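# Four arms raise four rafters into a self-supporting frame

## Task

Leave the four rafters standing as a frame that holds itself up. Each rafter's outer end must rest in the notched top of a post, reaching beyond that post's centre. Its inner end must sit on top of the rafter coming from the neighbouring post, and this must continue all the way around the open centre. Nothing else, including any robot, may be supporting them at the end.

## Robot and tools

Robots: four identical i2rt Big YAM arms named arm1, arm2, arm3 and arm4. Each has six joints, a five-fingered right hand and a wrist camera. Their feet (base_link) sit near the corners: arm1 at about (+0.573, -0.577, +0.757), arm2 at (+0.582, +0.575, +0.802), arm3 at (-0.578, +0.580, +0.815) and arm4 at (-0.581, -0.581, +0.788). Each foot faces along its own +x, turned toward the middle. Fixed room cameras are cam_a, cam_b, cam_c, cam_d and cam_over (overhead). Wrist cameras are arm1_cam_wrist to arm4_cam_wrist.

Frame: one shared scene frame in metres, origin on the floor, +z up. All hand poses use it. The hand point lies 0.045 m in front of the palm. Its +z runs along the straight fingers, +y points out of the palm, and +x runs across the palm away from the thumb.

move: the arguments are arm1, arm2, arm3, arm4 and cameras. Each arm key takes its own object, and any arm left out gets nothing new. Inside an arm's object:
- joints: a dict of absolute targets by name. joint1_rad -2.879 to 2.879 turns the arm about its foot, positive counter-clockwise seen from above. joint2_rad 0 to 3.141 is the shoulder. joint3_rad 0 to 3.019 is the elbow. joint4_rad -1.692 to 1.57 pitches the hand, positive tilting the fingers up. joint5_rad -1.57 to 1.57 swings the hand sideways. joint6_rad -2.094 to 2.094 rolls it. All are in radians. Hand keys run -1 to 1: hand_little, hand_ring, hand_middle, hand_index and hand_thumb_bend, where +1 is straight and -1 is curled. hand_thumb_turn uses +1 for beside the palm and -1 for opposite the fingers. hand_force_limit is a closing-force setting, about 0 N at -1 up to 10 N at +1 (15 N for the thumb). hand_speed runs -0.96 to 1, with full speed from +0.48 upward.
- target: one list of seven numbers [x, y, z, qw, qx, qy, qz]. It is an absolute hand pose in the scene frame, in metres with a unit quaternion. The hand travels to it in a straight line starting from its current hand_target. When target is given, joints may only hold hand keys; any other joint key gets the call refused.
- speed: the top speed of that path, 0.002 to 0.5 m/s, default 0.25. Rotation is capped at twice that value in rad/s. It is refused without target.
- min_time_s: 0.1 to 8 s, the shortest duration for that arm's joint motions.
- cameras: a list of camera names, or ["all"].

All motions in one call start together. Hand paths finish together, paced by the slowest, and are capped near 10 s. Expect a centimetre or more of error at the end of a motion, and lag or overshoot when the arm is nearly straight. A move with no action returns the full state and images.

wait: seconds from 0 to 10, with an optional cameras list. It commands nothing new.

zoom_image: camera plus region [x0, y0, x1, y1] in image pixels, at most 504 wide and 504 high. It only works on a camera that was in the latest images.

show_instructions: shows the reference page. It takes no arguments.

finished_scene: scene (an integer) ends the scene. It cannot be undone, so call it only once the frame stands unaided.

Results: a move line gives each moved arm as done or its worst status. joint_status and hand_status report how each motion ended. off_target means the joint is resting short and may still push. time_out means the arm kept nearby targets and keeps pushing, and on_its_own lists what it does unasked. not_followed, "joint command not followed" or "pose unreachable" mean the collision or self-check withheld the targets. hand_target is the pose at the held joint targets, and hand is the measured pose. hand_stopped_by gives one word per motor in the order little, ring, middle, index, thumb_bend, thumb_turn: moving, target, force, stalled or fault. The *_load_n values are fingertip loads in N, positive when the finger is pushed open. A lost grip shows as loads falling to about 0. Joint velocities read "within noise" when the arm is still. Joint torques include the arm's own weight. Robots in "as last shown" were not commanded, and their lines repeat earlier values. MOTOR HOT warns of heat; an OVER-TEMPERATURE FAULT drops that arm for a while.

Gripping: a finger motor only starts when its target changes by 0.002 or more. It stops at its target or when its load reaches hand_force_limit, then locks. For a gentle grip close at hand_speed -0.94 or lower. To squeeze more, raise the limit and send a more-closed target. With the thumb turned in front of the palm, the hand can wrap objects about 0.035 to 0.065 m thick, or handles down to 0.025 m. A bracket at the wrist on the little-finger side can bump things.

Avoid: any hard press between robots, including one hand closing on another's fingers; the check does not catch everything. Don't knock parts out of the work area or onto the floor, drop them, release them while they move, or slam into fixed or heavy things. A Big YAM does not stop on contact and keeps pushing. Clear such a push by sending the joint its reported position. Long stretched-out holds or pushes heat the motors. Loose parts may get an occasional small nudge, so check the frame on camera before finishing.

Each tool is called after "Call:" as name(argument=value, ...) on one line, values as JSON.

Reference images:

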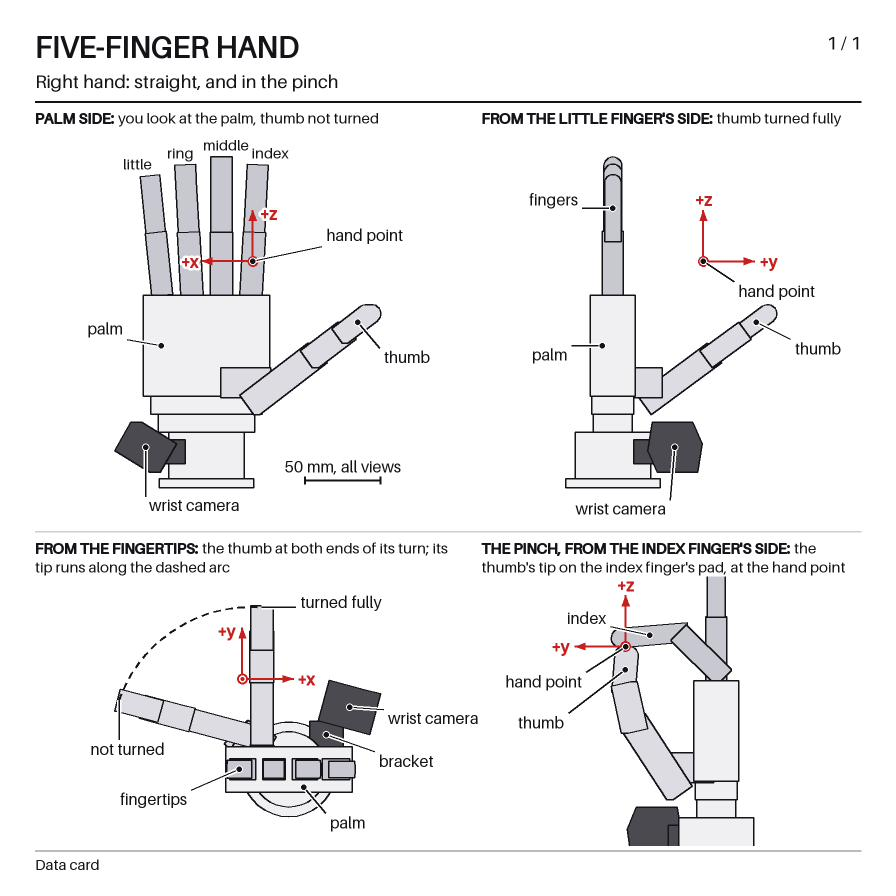

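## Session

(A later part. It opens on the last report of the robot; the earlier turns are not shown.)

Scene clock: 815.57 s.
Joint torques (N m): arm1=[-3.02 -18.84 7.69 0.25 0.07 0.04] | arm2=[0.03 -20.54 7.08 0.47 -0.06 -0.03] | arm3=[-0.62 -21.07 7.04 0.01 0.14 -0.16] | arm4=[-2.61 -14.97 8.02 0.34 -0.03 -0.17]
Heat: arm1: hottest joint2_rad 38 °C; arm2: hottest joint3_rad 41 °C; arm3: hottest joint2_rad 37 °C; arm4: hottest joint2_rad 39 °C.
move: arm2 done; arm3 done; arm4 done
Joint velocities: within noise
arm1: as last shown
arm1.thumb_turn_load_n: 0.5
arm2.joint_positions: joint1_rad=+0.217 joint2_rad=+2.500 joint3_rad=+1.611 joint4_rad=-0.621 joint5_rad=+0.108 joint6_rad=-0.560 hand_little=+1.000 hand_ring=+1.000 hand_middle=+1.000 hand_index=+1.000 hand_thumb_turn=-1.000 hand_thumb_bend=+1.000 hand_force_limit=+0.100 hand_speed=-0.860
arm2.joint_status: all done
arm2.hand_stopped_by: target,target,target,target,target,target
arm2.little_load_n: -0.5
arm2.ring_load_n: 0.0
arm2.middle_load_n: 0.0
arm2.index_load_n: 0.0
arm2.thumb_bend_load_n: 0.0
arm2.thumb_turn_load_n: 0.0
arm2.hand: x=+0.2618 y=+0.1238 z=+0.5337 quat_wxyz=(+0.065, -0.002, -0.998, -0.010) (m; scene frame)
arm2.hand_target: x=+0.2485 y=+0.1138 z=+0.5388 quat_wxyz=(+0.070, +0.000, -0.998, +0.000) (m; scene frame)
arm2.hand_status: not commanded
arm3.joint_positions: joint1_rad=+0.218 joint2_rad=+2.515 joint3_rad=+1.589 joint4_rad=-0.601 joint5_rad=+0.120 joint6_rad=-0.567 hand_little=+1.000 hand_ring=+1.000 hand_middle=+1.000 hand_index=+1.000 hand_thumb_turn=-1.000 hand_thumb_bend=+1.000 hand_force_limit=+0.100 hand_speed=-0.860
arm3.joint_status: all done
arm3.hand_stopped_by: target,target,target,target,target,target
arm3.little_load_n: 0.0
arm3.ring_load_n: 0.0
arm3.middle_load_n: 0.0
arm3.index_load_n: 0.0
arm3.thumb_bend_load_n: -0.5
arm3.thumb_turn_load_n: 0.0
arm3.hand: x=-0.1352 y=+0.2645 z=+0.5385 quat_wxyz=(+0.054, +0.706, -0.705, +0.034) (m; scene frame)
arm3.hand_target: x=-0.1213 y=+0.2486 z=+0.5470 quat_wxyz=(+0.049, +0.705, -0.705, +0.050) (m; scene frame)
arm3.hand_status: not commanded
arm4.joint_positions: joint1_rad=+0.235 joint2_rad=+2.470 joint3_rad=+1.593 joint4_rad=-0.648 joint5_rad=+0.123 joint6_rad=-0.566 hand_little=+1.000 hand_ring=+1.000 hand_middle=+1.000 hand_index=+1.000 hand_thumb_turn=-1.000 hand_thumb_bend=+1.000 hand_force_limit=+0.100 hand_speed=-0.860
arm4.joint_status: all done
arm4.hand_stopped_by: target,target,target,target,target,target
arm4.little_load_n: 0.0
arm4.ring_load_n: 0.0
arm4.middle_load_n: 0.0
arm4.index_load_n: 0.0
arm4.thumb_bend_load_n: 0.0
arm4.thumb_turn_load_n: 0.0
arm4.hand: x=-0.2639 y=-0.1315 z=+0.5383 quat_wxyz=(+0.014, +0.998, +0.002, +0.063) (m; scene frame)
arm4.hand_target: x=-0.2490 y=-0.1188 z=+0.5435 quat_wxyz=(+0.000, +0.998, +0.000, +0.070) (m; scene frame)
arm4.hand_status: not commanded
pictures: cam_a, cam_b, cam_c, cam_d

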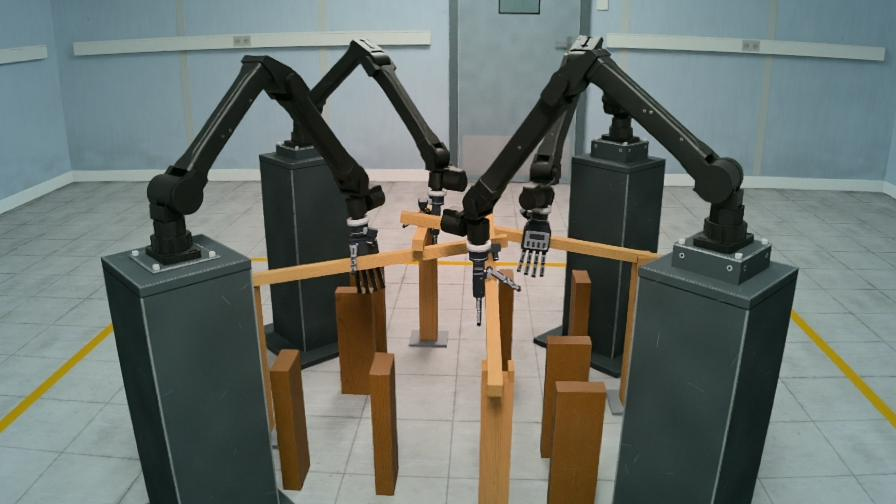

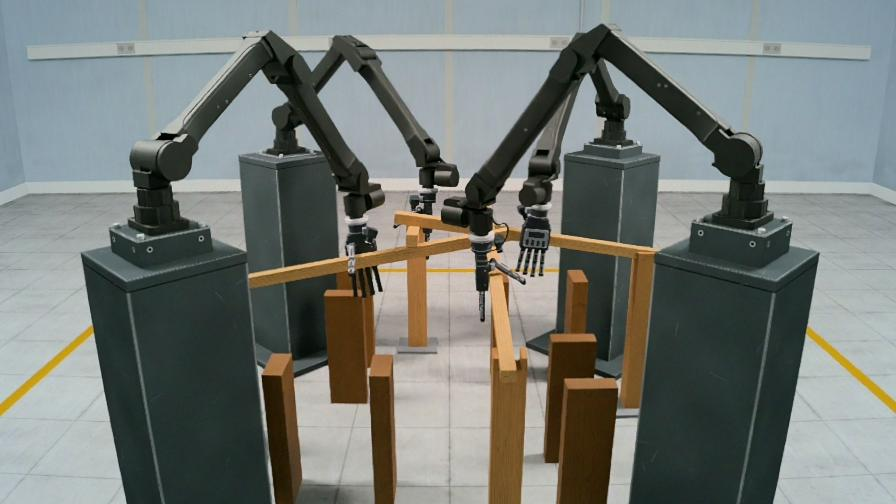

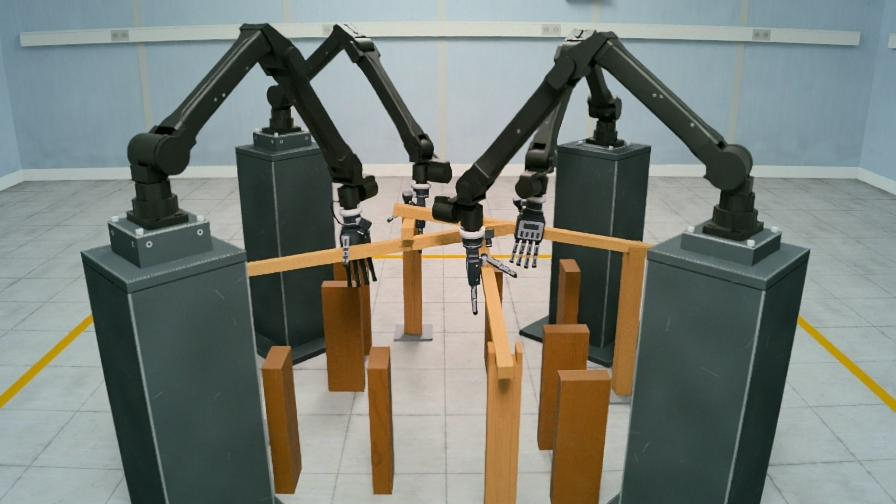

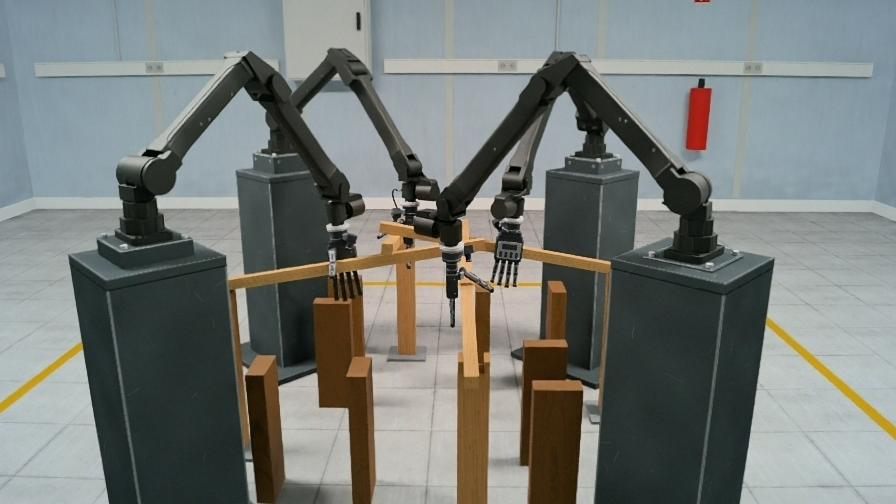

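Call:
move(arm1={"target":[0.1069,-0.2530,0.5725,-0.0530,0.7051,0.7051,0.0530],"speed":0.05}, arm2={"target":[0.2525,0.1015,0.5685,-0.0699,0,0.9976,0],"speed":0.05}, arm3={"target":[-0.1090,0.2525,0.5764,-0.0494,-0.7054,0.7054,-0.0494],"speed":0.05}, arm4={"target":[-0.2527,-0.1062,0.5728,0,0.9976,0,0.0699],"speed":0.05}, cameras=["cam_a","cam_b","cam_c","cam_d"])

Call:
zoom_image(camera="cam_a", region=[445, 210, 535, 400])

Call:
zoom_image(camera="cam_b", region=[455, 210, 545, 390])

Call:
zoom_image(camera="cam_c", region=[445, 200, 535, 390])

Call:
zoom_image(camera="cam_d", region=[425, 210, 515, 400])

Scene clock: 842.53 s.
Joint torques (N m): arm1=[-1.67 -20.42 7.91 0.05 0.08 0.22] | arm2=[1.14 -21.36 7.83 0.29 0.13 0.15] | arm3=[1.67 -22.18 7.13 0.03 0.16 0] | arm4=[-1.2 -16.09 8.18 0.14 -0.01 -0.01]
Heat: arm1: hottest joint2_rad 38 °C; arm2: hottest joint3_rad 40 °C; arm3: hottest joint2_rad 37 °C; arm4: hottest joint2_rad 39 °C.
move: arm1 off_target; arm2 off_target; arm3 off_target; arm4 off_target
Joint velocities: within noise
arm1.joint_positions: joint1_rad=+0.203 joint2_rad=+2.365 joint3_rad=+1.544 joint4_rad=-0.712 joint5_rad=+0.122 joint6_rad=-0.567 hand_little=+1.000 hand_ring=+1.000 hand_middle=+1.000 hand_index=+1.000 hand_thumb_turn=-1.000 hand_thumb_bend=+1.000 hand_force_limit=+0.100 hand_speed=-0.860
arm1.joint_status: not commanded
arm1.hand_stopped_by: target,target,target,target,target,target
arm1.little_load_n: 0.0
arm1.ring_load_n: 0.0
arm1.middle_load_n: -0.5
arm1.index_load_n: 0.0
arm1.thumb_bend_load_n: 0.0
arm1.thumb_turn_load_n: 0.0
arm1.hand: x=+0.1317 y=-0.2639 z=+0.5494 quat_wxyz=(-0.027, +0.703, +0.708, +0.060) (m; scene frame)
arm1.hand_target: x=+0.1075 y=-0.2536 z=+0.5729 quat_wxyz=(-0.053, +0.705, +0.705, +0.053) (m; scene frame)
arm1.hand_status: off_target (0.036 m and 3.2 deg from the pose sent, 0.050 m and 2.1 deg at the start)
arm2.joint_positions: joint1_rad=+0.217 joint2_rad=+2.462 joint3_rad=+1.614 joint4_rad=-0.675 joint5_rad=+0.104 joint6_rad=-0.561 hand_little=+1.000 hand_ring=+1.000 hand_middle=+1.000 hand_index=+1.000 hand_thumb_turn=-1.000 hand_thumb_bend=+1.000 hand_force_limit=+0.100 hand_speed=-0.860
arm2.joint_status: not commanded
arm2.hand_stopped_by: target,target,target,target,target,target
arm2.little_load_n: 0.0
arm2.ring_load_n: -0.5
arm2.middle_load_n: 0.0
arm2.index_load_n: 0.0
arm2.thumb_bend_load_n: -0.5
arm2.thumb_turn_load_n: 0.0
arm2.hand: x=+0.2618 y=+0.1218 z=+0.5572 quat_wxyz=(+0.059, -0.001, -0.998, -0.015) (m; scene frame)
arm2.hand_target: x=+0.2528 y=+0.1019 z=+0.5690 quat_wxyz=(+0.070, +0.000, -0.998, +0.000) (m; scene frame)
arm2.hand_status: off_target (0.025 m and 2.1 deg from the pose sent, 0.042 m and 1.3 deg at the start)
arm3.joint_positions: joint1_rad=+0.218 joint2_rad=+2.477 joint3_rad=+1.601 joint4_rad=-0.657 joint5_rad=+0.120 joint6_rad=-0.567 hand_little=+1.000 hand_ring=+1.000 hand_middle=+1.000 hand_index=+1.000 hand_thumb_turn=-1.000 hand_thumb_bend=+1.000 hand_force_limit=+0.100 hand_speed=-0.860
arm3.joint_status: not commanded
arm3.hand_stopped_by: target,target,target,target,target,target
arm3.little_load_n: 0.0
arm3.ring_load_n: 0.0
arm3.middle_load_n: 0.0
arm3.index_load_n: 0.0
arm3.thumb_bend_load_n: 0.0
arm3.thumb_turn_load_n: 0.0
arm3.hand: x=-0.1295 y=+0.2611 z=+0.5639 quat_wxyz=(+0.054, +0.706, -0.705, +0.031) (m; scene frame)
arm3.hand_target: x=-0.1093 y=+0.2528 z=+0.5768 quat_wxyz=(+0.049, +0.705, -0.705, +0.050) (m; scene frame)
arm3.hand_status: off_target (0.026 m and 2.2 deg from the pose sent, 0.048 m and 1.8 deg at the start)
arm4.joint_positions: joint1_rad=+0.235 joint2_rad=+2.439 joint3_rad=+1.611 joint4_rad=-0.703 joint5_rad=+0.123 joint6_rad=-0.566 hand_little=+1.000 hand_ring=+1.000 hand_middle=+1.000 hand_index=+1.000 hand_thumb_turn=-1.000 hand_thumb_bend=+1.000 hand_force_limit=+0.100 hand_speed=-0.860
arm4.joint_status: not commanded
arm4.hand_stopped_by: target,target,target,target,target,target
arm4.little_load_n: 0.5
arm4.ring_load_n: 0.0
arm4.middle_load_n: 0.0
arm4.index_load_n: -0.5
arm4.thumb_bend_load_n: 0.0
arm4.thumb_turn_load_n: 0.0
arm4.hand: x=-0.2605 y=-0.1261 z=+0.5610 quat_wxyz=(+0.016, +0.998, +0.002, +0.061) (m; scene frame)
arm4.hand_target: x=-0.2530 y=-0.1065 z=+0.5732 quat_wxyz=(+0.000, +0.998, +0.000, +0.070) (m; scene frame)
arm4.hand_status: off_target (0.024 m and 2.1 deg from the pose sent, 0.044 m and 1.7 deg at the start)
pictures: cam_a, cam_b, cam_c, cam_d

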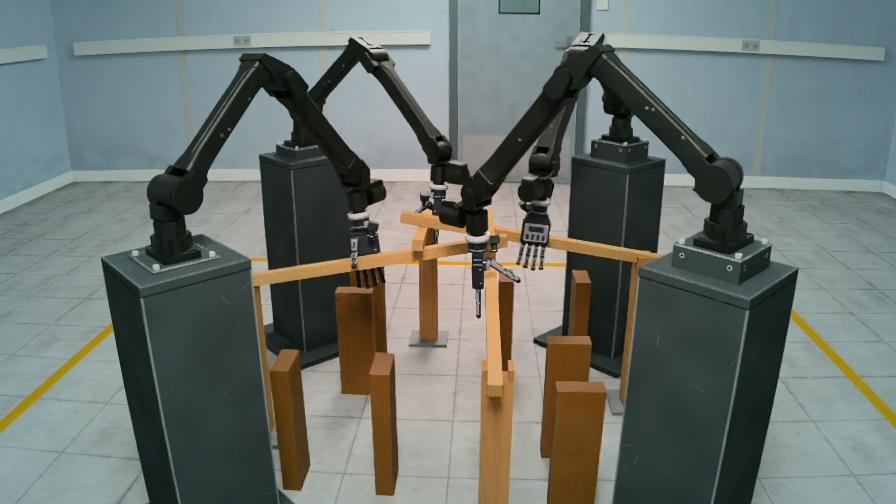

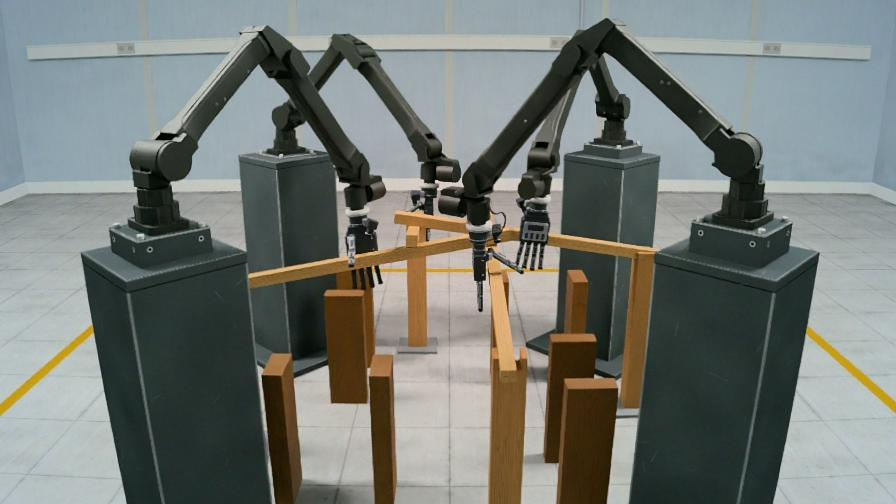

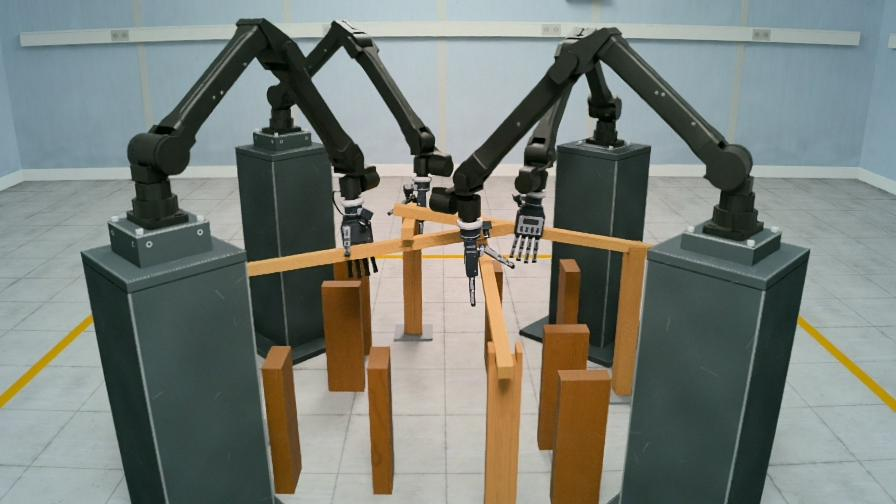

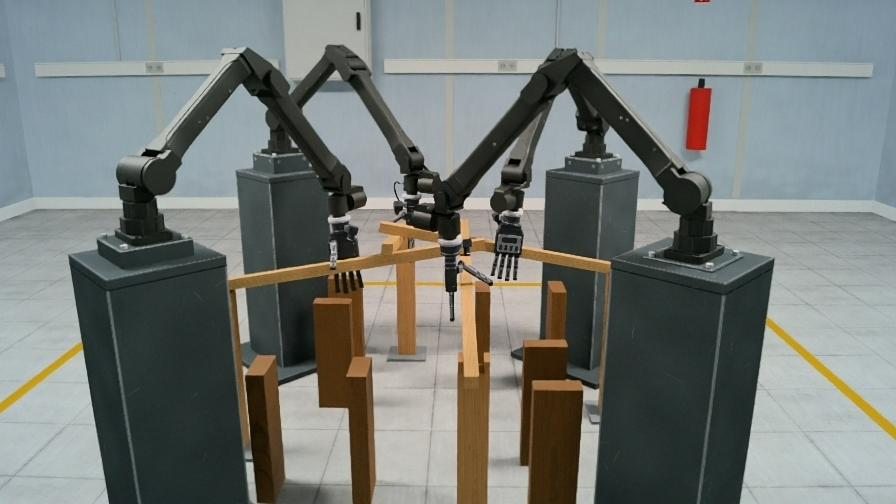

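Scaled by 2.653 from the camera's 896x504 image, which has a finer 1280x720 frame.

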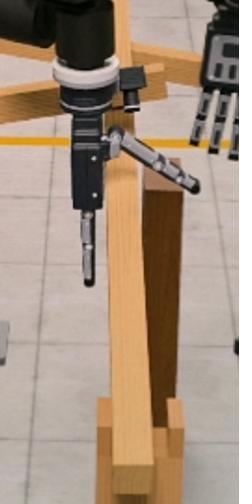

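Scaled by 2.800 from the camera's 896x504 image, which has a finer 1280x720 frame.

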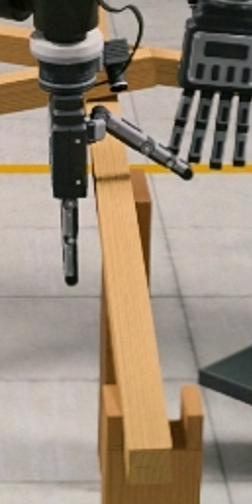

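Scaled by 2.653 from the camera's 896x504 image, which has a finer 1280x720 frame.

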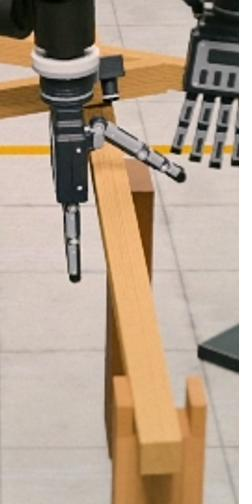

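Scaled by 2.653 from the camera's 896x504 image, which has a finer 1280x720 frame.

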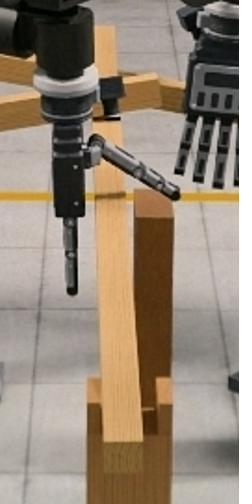

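Call:
move(arm1={"target":[0.1050,-0.2650,0.6925,-0.0530,0.7051,0.7051,0.0530],"speed":0.12}, arm2={"target":[0.2650,0.0985,0.6885,-0.0699,0,0.9976,0],"speed":0.12}, arm3={"target":[-0.1060,0.2650,0.6964,-0.0494,-0.7054,0.7054,-0.0494],"speed":0.12}, arm4={"target":[-0.2650,-0.1032,0.6928,0,0.9976,0,0.0699],"speed":0.12}, cameras=["cam_a","cam_b","cam_c","cam_d"])

Call:
zoom_image(camera="cam_a", region=[380, 140, 560, 400])

Call:
zoom_image(camera="cam_c", region=[370, 140, 550, 400])

Scene clock: 855.87 s.
Joint torques (N m): arm1=[-0.85 -19.25 8.62 -0.01 0.11 0.22] | arm2=[1.38 -20.07 6.15 0.39 0.17 0.3] | arm3=[1.9 -20.66 4.97 -0.17 0.22 0.1] | arm4=[-0.91 -15.44 7.43 0.2 0.05 0]
Heat: arm1: hottest joint2_rad 40 °C; arm2: hottest joint3_rad 40 °C; arm3: hottest joint2_rad 39 °C; arm4: hottest joint2_rad 41 °C.
move: arm1 off_target; arm2 done; arm3 done; arm4 done
Joint velocities: within noise
arm1.joint_positions: joint1_rad=+0.214 joint2_rad=+2.154 joint3_rad=+1.544 joint4_rad=-0.915 joint5_rad=+0.122 joint6_rad=-0.550 hand_little=+1.000 hand_ring=+1.000 hand_middle=+1.000 hand_index=+1.000 hand_thumb_turn=-1.000 hand_thumb_bend=+1.000 hand_force_limit=+0.100 hand_speed=-0.860
arm1.joint_status: not commanded
arm1.hand_stopped_by: target,target,target,target,target,target
arm1.little_load_n: 0.0
arm1.ring_load_n: 0.0
arm1.middle_load_n: 0.0
arm1.index_load_n: 0.0
arm1.thumb_bend_load_n: 0.0
arm1.thumb_turn_load_n: 0.0
arm1.hand: x=+0.1241 y=-0.2686 z=+0.6710 quat_wxyz=(-0.031, +0.705, +0.706, +0.059) (m; scene frame)
arm1.hand_target: x=+0.1056 y=-0.2654 z=+0.6926 quat_wxyz=(-0.053, +0.705, +0.705, +0.053) (m; scene frame)
arm1.hand_status: off_target (0.029 m and 2.6 deg from the pose sent, 0.146 m and 3.2 deg at the start)
arm2.joint_positions: joint1_rad=+0.230 joint2_rad=+2.239 joint3_rad=+1.614 joint4_rad=-0.855 joint5_rad=+0.104 joint6_rad=-0.558 hand_little=+1.000 hand_ring=+1.000 hand_middle=+1.000 hand_index=+1.000 hand_thumb_turn=-1.000 hand_thumb_bend=+1.000 hand_force_limit=+0.100 hand_speed=-0.860
arm2.joint_status: not commanded
arm2.hand_stopped_by: target,target,target,target,target,target
arm2.little_load_n: 0.0
arm2.ring_load_n: -0.5
arm2.middle_load_n: 0.0
arm2.index_load_n: 0.0
arm2.thumb_bend_load_n: 0.0
arm2.thumb_turn_load_n: 0.0
arm2.hand: x=+0.2586 y=+0.0990 z=+0.6874 quat_wxyz=(+0.071, +0.003, -0.997, +0.004) (m; scene frame)
arm2.hand_target: x=+0.2648 y=+0.0985 z=+0.6885 quat_wxyz=(+0.070, +0.000, -0.998, +0.000) (m; scene frame)
arm2.hand_status: done (0.006 m and 0.5 deg from the pose sent, 0.133 m and 2.1 deg at the start)
arm3.joint_positions: joint1_rad=+0.232 joint2_rad=+2.252 joint3_rad=+1.601 joint4_rad=-0.837 joint5_rad=+0.120 joint6_rad=-0.556 hand_little=+1.000 hand_ring=+1.000 hand_middle=+1.000 hand_index=+1.000 hand_thumb_turn=-1.000 hand_thumb_bend=+1.000 hand_force_limit=+0.100 hand_speed=-0.860
arm3.joint_status: not commanded
arm3.hand_stopped_by: target,target,target,target,target,target
arm3.little_load_n: 0.0
arm3.ring_load_n: 0.0
arm3.middle_load_n: 0.5
arm3.index_load_n: 0.0
arm3.thumb_bend_load_n: 0.0
arm3.thumb_turn_load_n: 0.0
arm3.hand: x=-0.1055 y=+0.2561 z=+0.6946 quat_wxyz=(+0.049, +0.706, -0.705, +0.054) (m; scene frame)
arm3.hand_target: x=-0.1060 y=+0.2648 z=+0.6964 quat_wxyz=(+0.049, +0.705, -0.705, +0.049) (m; scene frame)
arm3.hand_status: done (0.009 m and 0.5 deg from the pose sent, 0.135 m and 2.2 deg at the start)
arm4.joint_positions: joint1_rad=+0.250 joint2_rad=+2.225 joint3_rad=+1.611 joint4_rad=-0.891 joint5_rad=+0.123 joint6_rad=-0.548 hand_little=+1.000 hand_ring=+1.000 hand_middle=+1.000 hand_index=+1.000 hand_thumb_turn=-1.000 hand_thumb_bend=+1.000 hand_force_limit=+0.100 hand_speed=-0.860
arm4.joint_status: not commanded
arm4.hand_stopped_by: target,target,target,target,target,target
arm4.little_load_n: 0.0
arm4.ring_load_n: 0.0
arm4.middle_load_n: 0.0
arm4.index_load_n: 0.0
arm4.thumb_bend_load_n: -0.5
arm4.thumb_turn_load_n: 0.0
arm4.hand: x=-0.2616 y=-0.1102 z=+0.6872 quat_wxyz=(+0.004, +0.998, -0.001, +0.068) (m; scene frame)
arm4.hand_target: x=-0.2650 y=-0.1032 z=+0.6929 quat_wxyz=(+0.000, +0.998, +0.000, +0.070) (m; scene frame)
arm4.hand_status: done (0.010 m and 0.5 deg from the pose sent, 0.134 m and 2.1 deg at the start)
pictures: cam_a, cam_b, cam_c, cam_d

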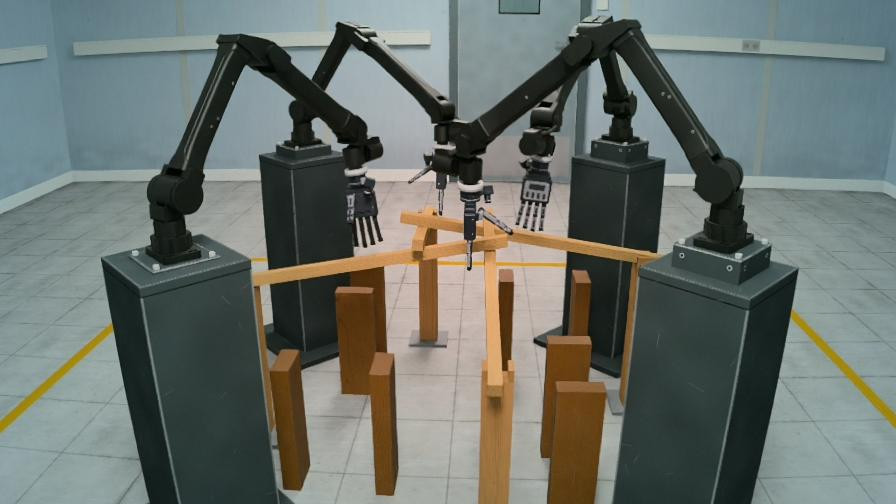

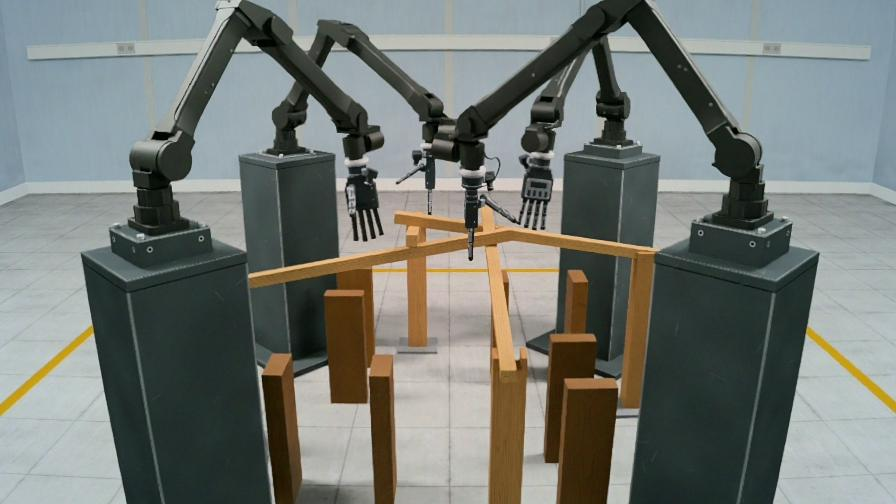

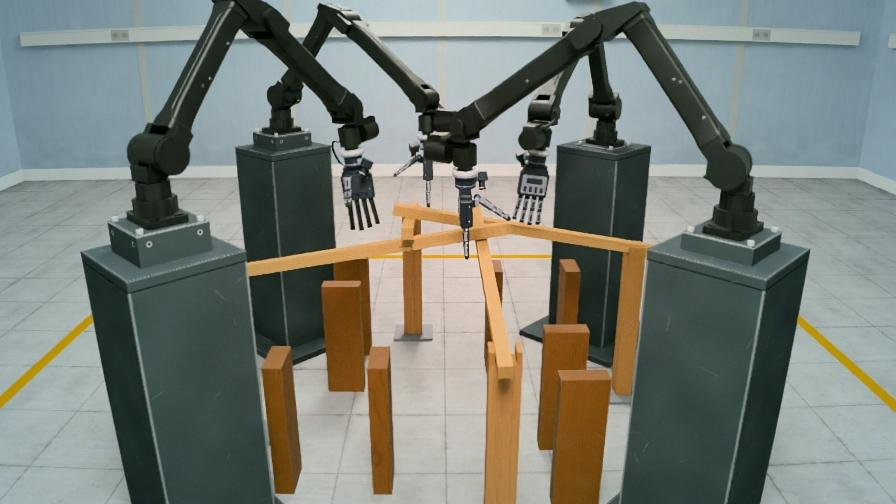

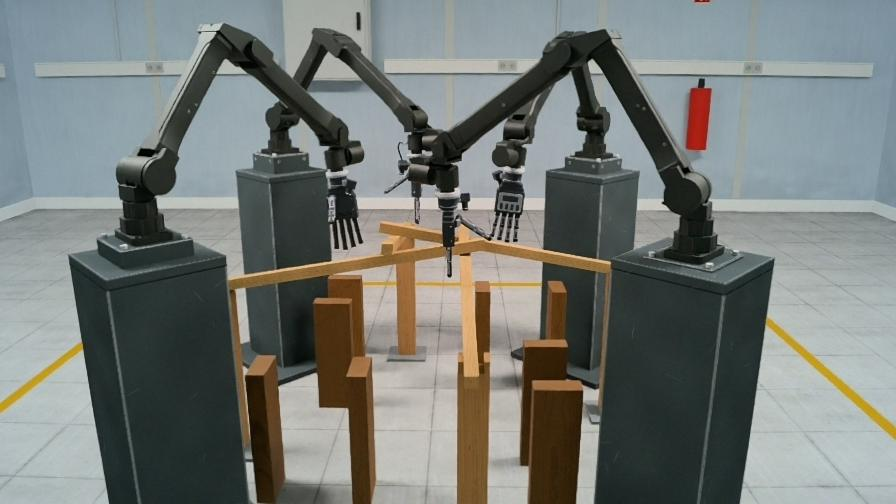

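Scaled by 1.938 from the camera's 896x504 image, which has a finer 1280x720 frame.

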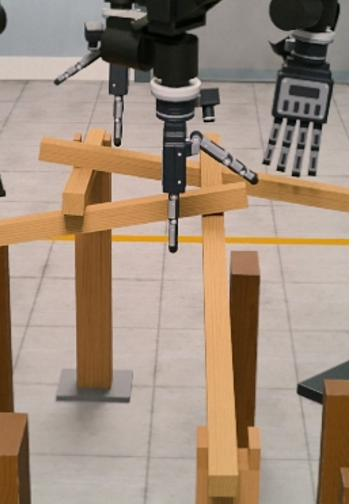

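Scaled by 1.938 from the camera's 896x504 image, which has a finer 1280x720 frame.

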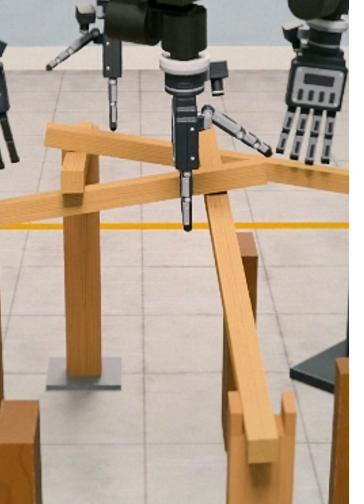

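Call:
move(arm1={"target":[0.1200,-0.2700,0.8200,-0.0530,0.7051,0.7051,0.0530],"speed":0.15}, arm2={"target":[0.2700,0.1200,0.8200,-0.0699,0,0.9976,0],"speed":0.15}, arm3={"target":[-0.1200,0.2700,0.8200,-0.0494,-0.7054,0.7054,-0.0494],"speed":0.15}, arm4={"target":[-0.2700,-0.1200,0.8200,0,0.9976,0,0.0699],"speed":0.15})

Call:
move(arm1={"target":[0.3300,-0.3300,0.9000,-0.0530,0.7051,0.7051,0.0530],"speed":0.2}, arm2={"target":[0.3300,0.3300,0.9000,-0.0699,0,0.9976,0],"speed":0.2}, arm3={"target":[-0.3300,0.3300,0.9000,-0.0494,-0.7054,0.7054,-0.0494],"speed":0.2}, arm4={"target":[-0.3300,-0.3300,0.9000,0,0.9976,0,0.0699],"speed":0.2}, cameras=["cam_a","cam_b","cam_c","cam_d","cam_over"])

Call:
zoom_image(camera="cam_over", region=[350, 120, 590, 320])

Call:
zoom_image(camera="cam_a", region=[390, 200, 530, 400])

Call:
zoom_image(camera="cam_b", region=[390, 200, 530, 400])

Call:
zoom_image(camera="cam_c", region=[390, 200, 530, 400])

Call:
zoom_image(camera="cam_d", region=[370, 200, 510, 400])

Scene clock: 869.53 s.
Joint torques (N m): arm1=[-1.73 -17.73 10.21 0.01 0.09 0.14] | arm2=[0.38 -19.31 7.62 0.36 0.12 0.15] | arm3=[0.44 -19.84 7.43 -0.09 0.16 0.03] | arm4=[-1.44 -14.27 10.02 0.14 0.04 -0.06]
Heat: arm1: hottest joint2_rad 41 °C; arm2: hottest joint3_rad 39 °C; arm3: hottest joint2_rad 40 °C; arm4: hottest joint2_rad 42 °C.
move: arm1 off_target; arm2 done; arm3 done; arm4 off_target
Joint velocities: within noise
arm1.joint_positions: joint1_rad=+0.214 joint2_rad=+1.966 joint3_rad=+1.591 joint4_rad=-1.160 joint5_rad=+0.122 joint6_rad=-0.550 hand_little=+1.000 hand_ring=+1.000 hand_middle=+1.000 hand_index=+1.000 hand_thumb_turn=-1.000 hand_thumb_bend=+1.000 hand_force_limit=+0.100 hand_speed=-0.860
arm1.joint_status: not commanded
arm1.hand_stopped_by: target,target,target,target,target,target
arm1.little_load_n: 0.0
arm1.ring_load_n: 0.0
arm1.middle_load_n: 0.0
arm1.index_load_n: 0.0
arm1.thumb_bend_load_n: -0.5
arm1.thumb_turn_load_n: 0.5
arm1.hand: x=+0.1367 y=-0.2772 z=+0.7953 quat_wxyz=(-0.026, +0.705, +0.706, +0.060) (m; scene frame)
arm1.hand_target: x=+0.1208 y=-0.2706 z=+0.8202 quat_wxyz=(-0.053, +0.705, +0.705, +0.053) (m; scene frame)
arm1.hand_status: off_target (0.031 m and 3.2 deg from the pose sent, 0.149 m and 2.6 deg at the start)
arm2.joint_positions: joint1_rad=+0.230 joint2_rad=+2.016 joint3_rad=+1.604 joint4_rad=-1.075 joint5_rad=+0.104 joint6_rad=-0.558 hand_little=+1.000 hand_ring=+1.000 hand_middle=+1.000 hand_index=+1.000 hand_thumb_turn=-1.000 hand_thumb_bend=+1.000 hand_force_limit=+0.100 hand_speed=-0.860
arm2.joint_status: not commanded
arm2.hand_stopped_by: target,target,target,target,target,target
arm2.little_load_n: 0.0
arm2.ring_load_n: 0.0
arm2.middle_load_n: 0.0
arm2.index_load_n: 0.0
arm2.thumb_bend_load_n: 0.0
arm2.thumb_turn_load_n: 0.0
arm2.hand: x=+0.2725 y=+0.1185 z=+0.8162 quat_wxyz=(+0.069, +0.003, -0.998, +0.001) (m; scene frame)
arm2.hand_target: x=+0.2699 y=+0.1200 z=+0.8200 quat_wxyz=(+0.070, +0.000, -0.998, +0.000) (m; scene frame)
arm2.hand_status: done (0.005 m and 0.4 deg from the pose sent, 0.135 m and 0.5 deg at the start)
arm3.joint_positions: joint1_rad=+0.232 joint2_rad=+2.049 joint3_rad=+1.590 joint4_rad=-1.051 joint5_rad=+0.120 joint6_rad=-0.556 hand_little=+1.000 hand_ring=+1.000 hand_middle=+1.000 hand_index=+1.000 hand_thumb_turn=-1.000 hand_thumb_bend=+1.000 hand_force_limit=+0.100 hand_speed=-0.860
arm3.joint_status: not commanded
arm3.hand_stopped_by: target,target,target,target,target,target
arm3.little_load_n: 0.0
arm3.ring_load_n: 0.0
arm3.middle_load_n: 0.0
arm3.index_load_n: 0.0
arm3.thumb_bend_load_n: 0.0
arm3.thumb_turn_load_n: 0.0
arm3.hand: x=-0.1259 y=+0.2686 z=+0.8117 quat_wxyz=(+0.051, +0.706, -0.705, +0.043) (m; scene frame)
arm3.hand_target: x=-0.1201 y=+0.2700 z=+0.8199 quat_wxyz=(+0.049, +0.705, -0.705, +0.049) (m; scene frame)
arm3.hand_status: done (0.010 m and 0.7 deg from the pose sent, 0.127 m and 0.5 deg at the start)
arm4.joint_positions: joint1_rad=+0.250 joint2_rad=+2.024 joint3_rad=+1.611 joint4_rad=-1.115 joint5_rad=+0.123 joint6_rad=-0.548 hand_little=+1.000 hand_ring=+1.000 hand_middle=+1.000 hand_index=+1.000 hand_thumb_turn=-1.000 hand_thumb_bend=+1.000 hand_force_limit=+0.100 hand_speed=-0.860
arm4.joint_status: not commanded
arm4.hand_stopped_by: target,target,target,target,target,target
arm4.little_load_n: 0.0
arm4.ring_load_n: 0.0
arm4.middle_load_n: 0.0
arm4.index_load_n: 0.0
arm4.thumb_bend_load_n: 0.0
arm4.thumb_turn_load_n: 0.0
arm4.hand: x=-0.2749 y=-0.1324 z=+0.8066 quat_wxyz=(+0.014, +0.998, +0.000, +0.062) (m; scene frame)
arm4.hand_target: x=-0.2702 y=-0.1203 z=+0.8203 quat_wxyz=(+0.000, +0.998, +0.000, +0.070) (m; scene frame)
arm4.hand_status: off_target (0.019 m and 1.8 deg from the pose sent, 0.133 m and 0.5 deg at the start)
pictures: none

Scene clock: 871.57 s.
Joint torques (N m): arm1=[-2.73 -9.35 7.83 0.14 0.03 0.01] | arm2=[0.38 -10.34 6.63 0.4 -0.06 0.02] | arm3=[-0.56 -11.05 5.78 -0.08 0.14 -0.28] | arm4=[-2.43 -7.59 7.25 0.32 -0.06 -0.18]
Heat: arm1: hottest joint2_rad 41 °C; arm2: hottest joint3_rad 39 °C; arm3: hottest joint2_rad 39 °C; arm4: hottest joint2_rad 42 °C.
move: arm1 done; arm2 done; arm3 done; arm4 done
Joint velocities: within noise
arm1.joint_positions: joint1_rad=+0.079 joint2_rad=+1.375 joint3_rad=+1.104 joint4_rad=-1.196 joint5_rad=+0.109 joint6_rad=-0.687 hand_little=+1.000 hand_ring=+1.000 hand_middle=+1.000 hand_index=+1.000 hand_thumb_turn=-1.000 hand_thumb_bend=+1.000 hand_force_limit=+0.100 hand_speed=-0.860
arm1.joint_status: not commanded
arm1.hand_stopped_by: target,target,target,target,target,target
arm1.little_load_n: 0.0
arm1.ring_load_n: 0.0
arm1.middle_load_n: 0.0
arm1.index_load_n: 0.0
arm1.thumb_bend_load_n: 0.0
arm1.thumb_turn_load_n: 0.0
arm1.hand: x=+0.3262 y=-0.3318 z=+0.8946 quat_wxyz=(-0.051, +0.705, +0.705, +0.054) (m; scene frame)
arm1.hand_target: x=+0.3300 y=-0.3302 z=+0.8999 quat_wxyz=(-0.053, +0.705, +0.705, +0.053) (m; scene frame)
arm1.hand_status: done (0.007 m and 0.2 deg from the pose sent, 0.226 m and 3.2 deg at the start)
arm2.joint_positions: joint1_rad=+0.080 joint2_rad=+1.432 joint3_rad=+1.053 joint4_rad=-1.076 joint5_rad=+0.095 joint6_rad=-0.694 hand_little=+1.000 hand_ring=+1.000 hand_middle=+1.000 hand_index=+1.000 hand_thumb_turn=-1.000 hand_thumb_bend=+1.000 hand_force_limit=+0.100 hand_speed=-0.860
arm2.joint_status: not commanded
arm2.hand_stopped_by: target,target,target,target,target,target
arm2.little_load_n: 0.0
arm2.ring_load_n: 0.0
arm2.middle_load_n: 0.0
arm2.index_load_n: 0.0
arm2.thumb_bend_load_n: 0.0
arm2.thumb_turn_load_n: 0.0
arm2.hand: x=+0.3276 y=+0.3226 z=+0.9021 quat_wxyz=(+0.076, -0.005, -0.997, +0.006) (m; scene frame)
arm2.hand_target: x=+0.3300 y=+0.3298 z=+0.9001 quat_wxyz=(+0.070, +0.000, -0.998, +0.000) (m; scene frame)
arm2.hand_status: done (0.008 m and 1.2 deg from the pose sent, 0.235 m and 0.4 deg at the start)
arm3.joint_positions: joint1_rad=+0.104 joint2_rad=+1.458 joint3_rad=+1.034 joint4_rad=-1.043 joint5_rad=+0.111 joint6_rad=-0.678 hand_little=+1.000 hand_ring=+1.000 hand_middle=+1.000 hand_index=+1.000 hand_thumb_turn=-1.000 hand_thumb_bend=+1.000 hand_force_limit=+0.100 hand_speed=-0.860
arm3.joint_status: not commanded
arm3.hand_stopped_by: target,target,target,target,target,target
arm3.little_load_n: 0.0
arm3.ring_load_n: 0.0
arm3.middle_load_n: 0.0
arm3.index_load_n: 0.0
arm3.thumb_bend_load_n: 0.0
arm3.thumb_turn_load_n: 0.0
arm3.hand: x=-0.3223 y=+0.3285 z=+0.9015 quat_wxyz=(+0.049, +0.703, -0.707, +0.057) (m; scene frame)
arm3.hand_target: x=-0.3299 y=+0.3301 z=+0.8999 quat_wxyz=(+0.049, +0.705, -0.705, +0.049) (m; scene frame)
arm3.hand_status: done (0.008 m and 0.9 deg from the pose sent, 0.231 m and 0.7 deg at the start)
arm4.joint_positions: joint1_rad=+0.121 joint2_rad=+1.438 joint3_rad=+1.086 joint4_rad=-1.119 joint5_rad=+0.113 joint6_rad=-0.679 hand_little=+1.000 hand_ring=+1.000 hand_middle=+1.000 hand_index=+1.000 hand_thumb_turn=-1.000 hand_thumb_bend=+1.000 hand_force_limit=+0.100 hand_speed=-0.860
arm4.joint_status: not commanded
arm4.hand_stopped_by: target,target,target,target,target,target
arm4.little_load_n: 0.0
arm4.ring_load_n: 0.0
arm4.middle_load_n: 0.0
arm4.index_load_n: 0.0
arm4.thumb_bend_load_n: 0.0
arm4.thumb_turn_load_n: 0.5
arm4.hand: x=-0.3292 y=-0.3237 z=+0.9005 quat_wxyz=(-0.003, +0.997, +0.000, +0.075) (m; scene frame)
arm4.hand_target: x=-0.3300 y=-0.3300 z=+0.8999 quat_wxyz=(+0.000, +0.998, +0.000, +0.070) (m; scene frame)
arm4.hand_status: done (0.006 m and 0.7 deg from the pose sent, 0.225 m and 1.8 deg at the start)
pictures: cam_a, cam_b, cam_c, cam_d, cam_over

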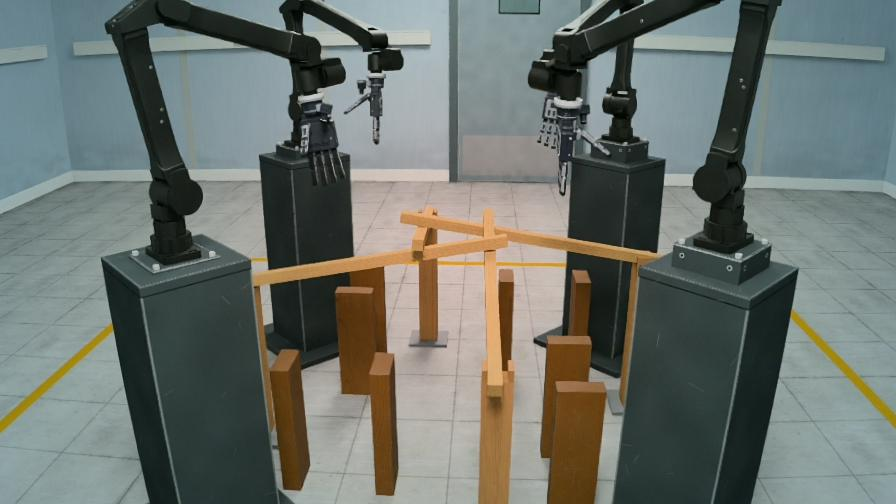

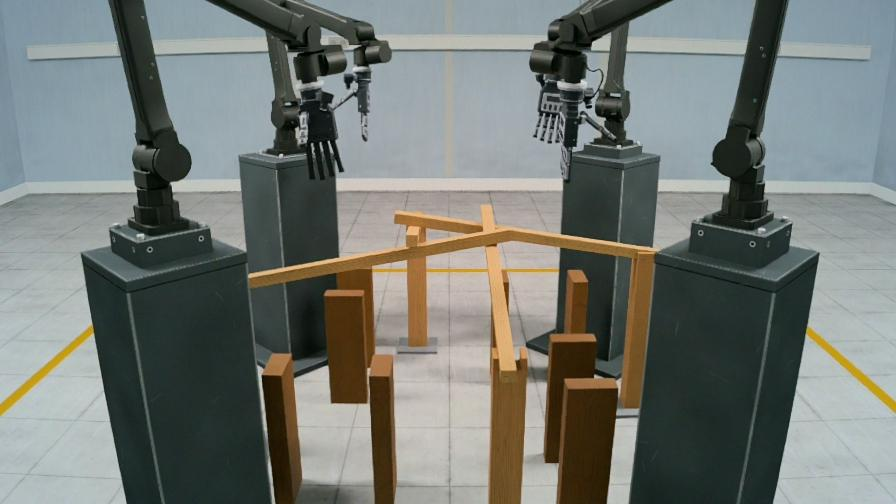

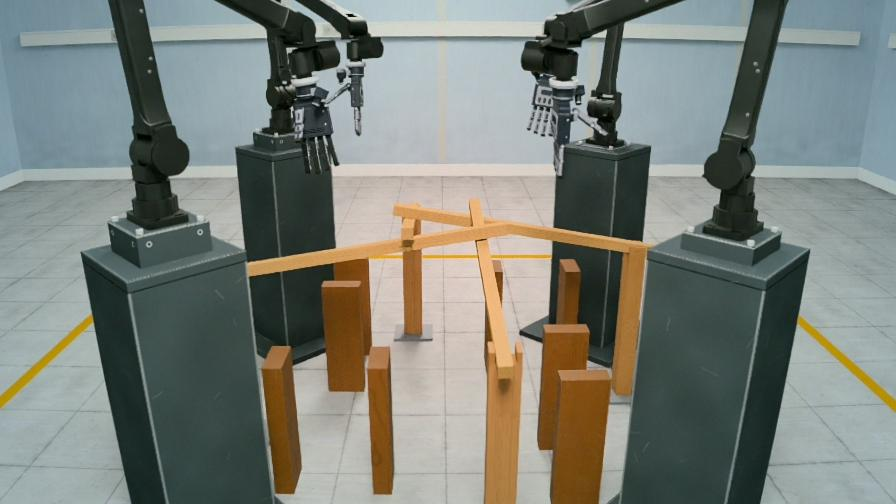

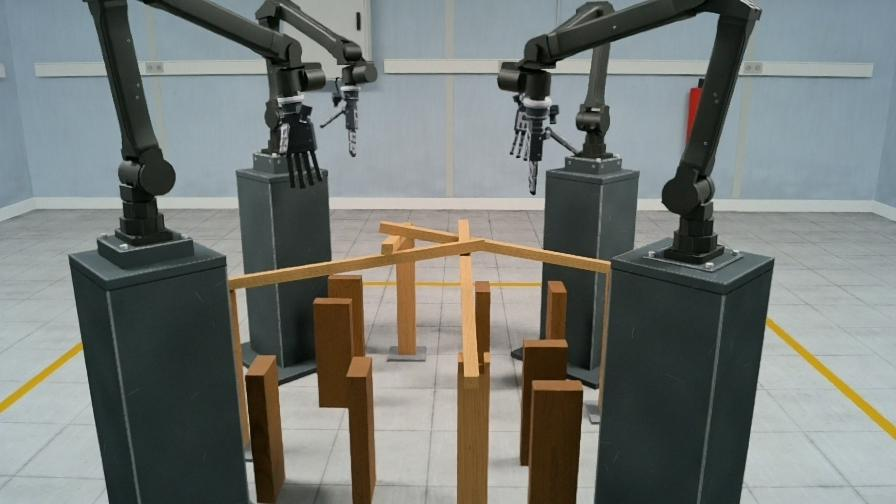

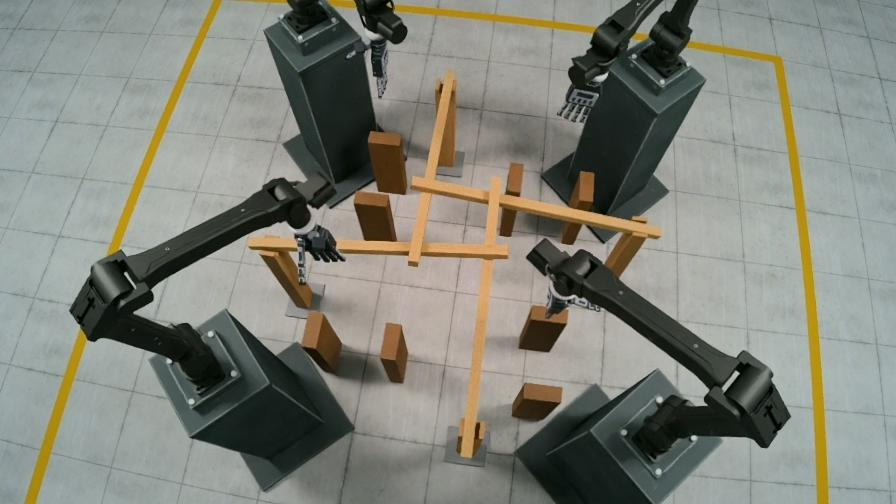

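Scaled by 2.100 from the camera's 896x504 image, which has a finer 1280x720 frame.

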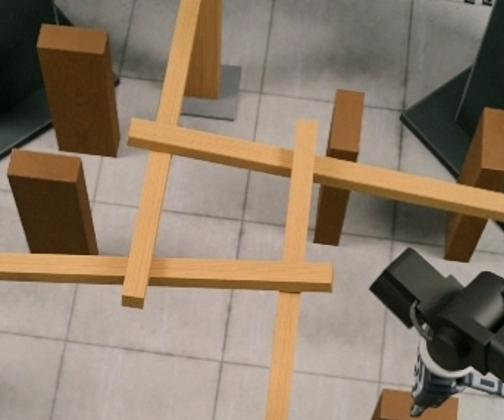

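Scaled by 2.520 from the camera's 896x504 image, which has a finer 1280x720 frame.

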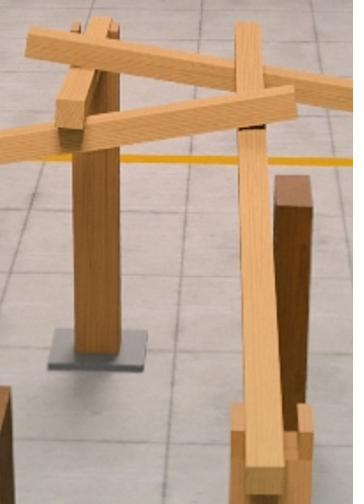

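Scaled by 2.520 from the camera's 896x504 image, which has a finer 1280x720 frame.

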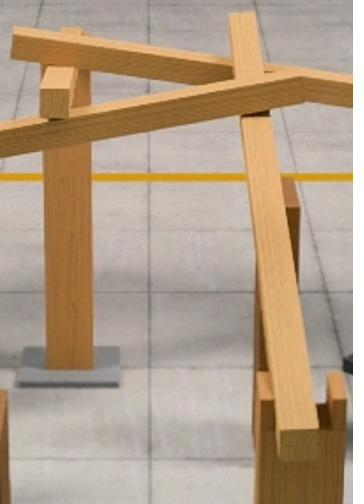

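Scaled by 2.520 from the camera's 896x504 image, which has a finer 1280x720 frame.

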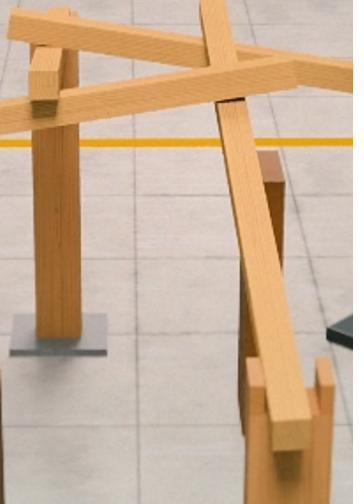

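Scaled by 2.520 from the camera's 896x504 image, which has a finer 1280x720 frame.

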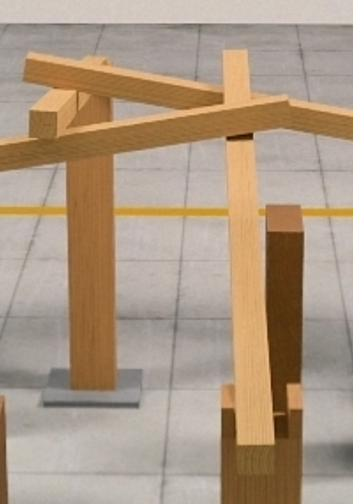

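Call:
finished_scene(scene=2)

The scene is finished: the task was done.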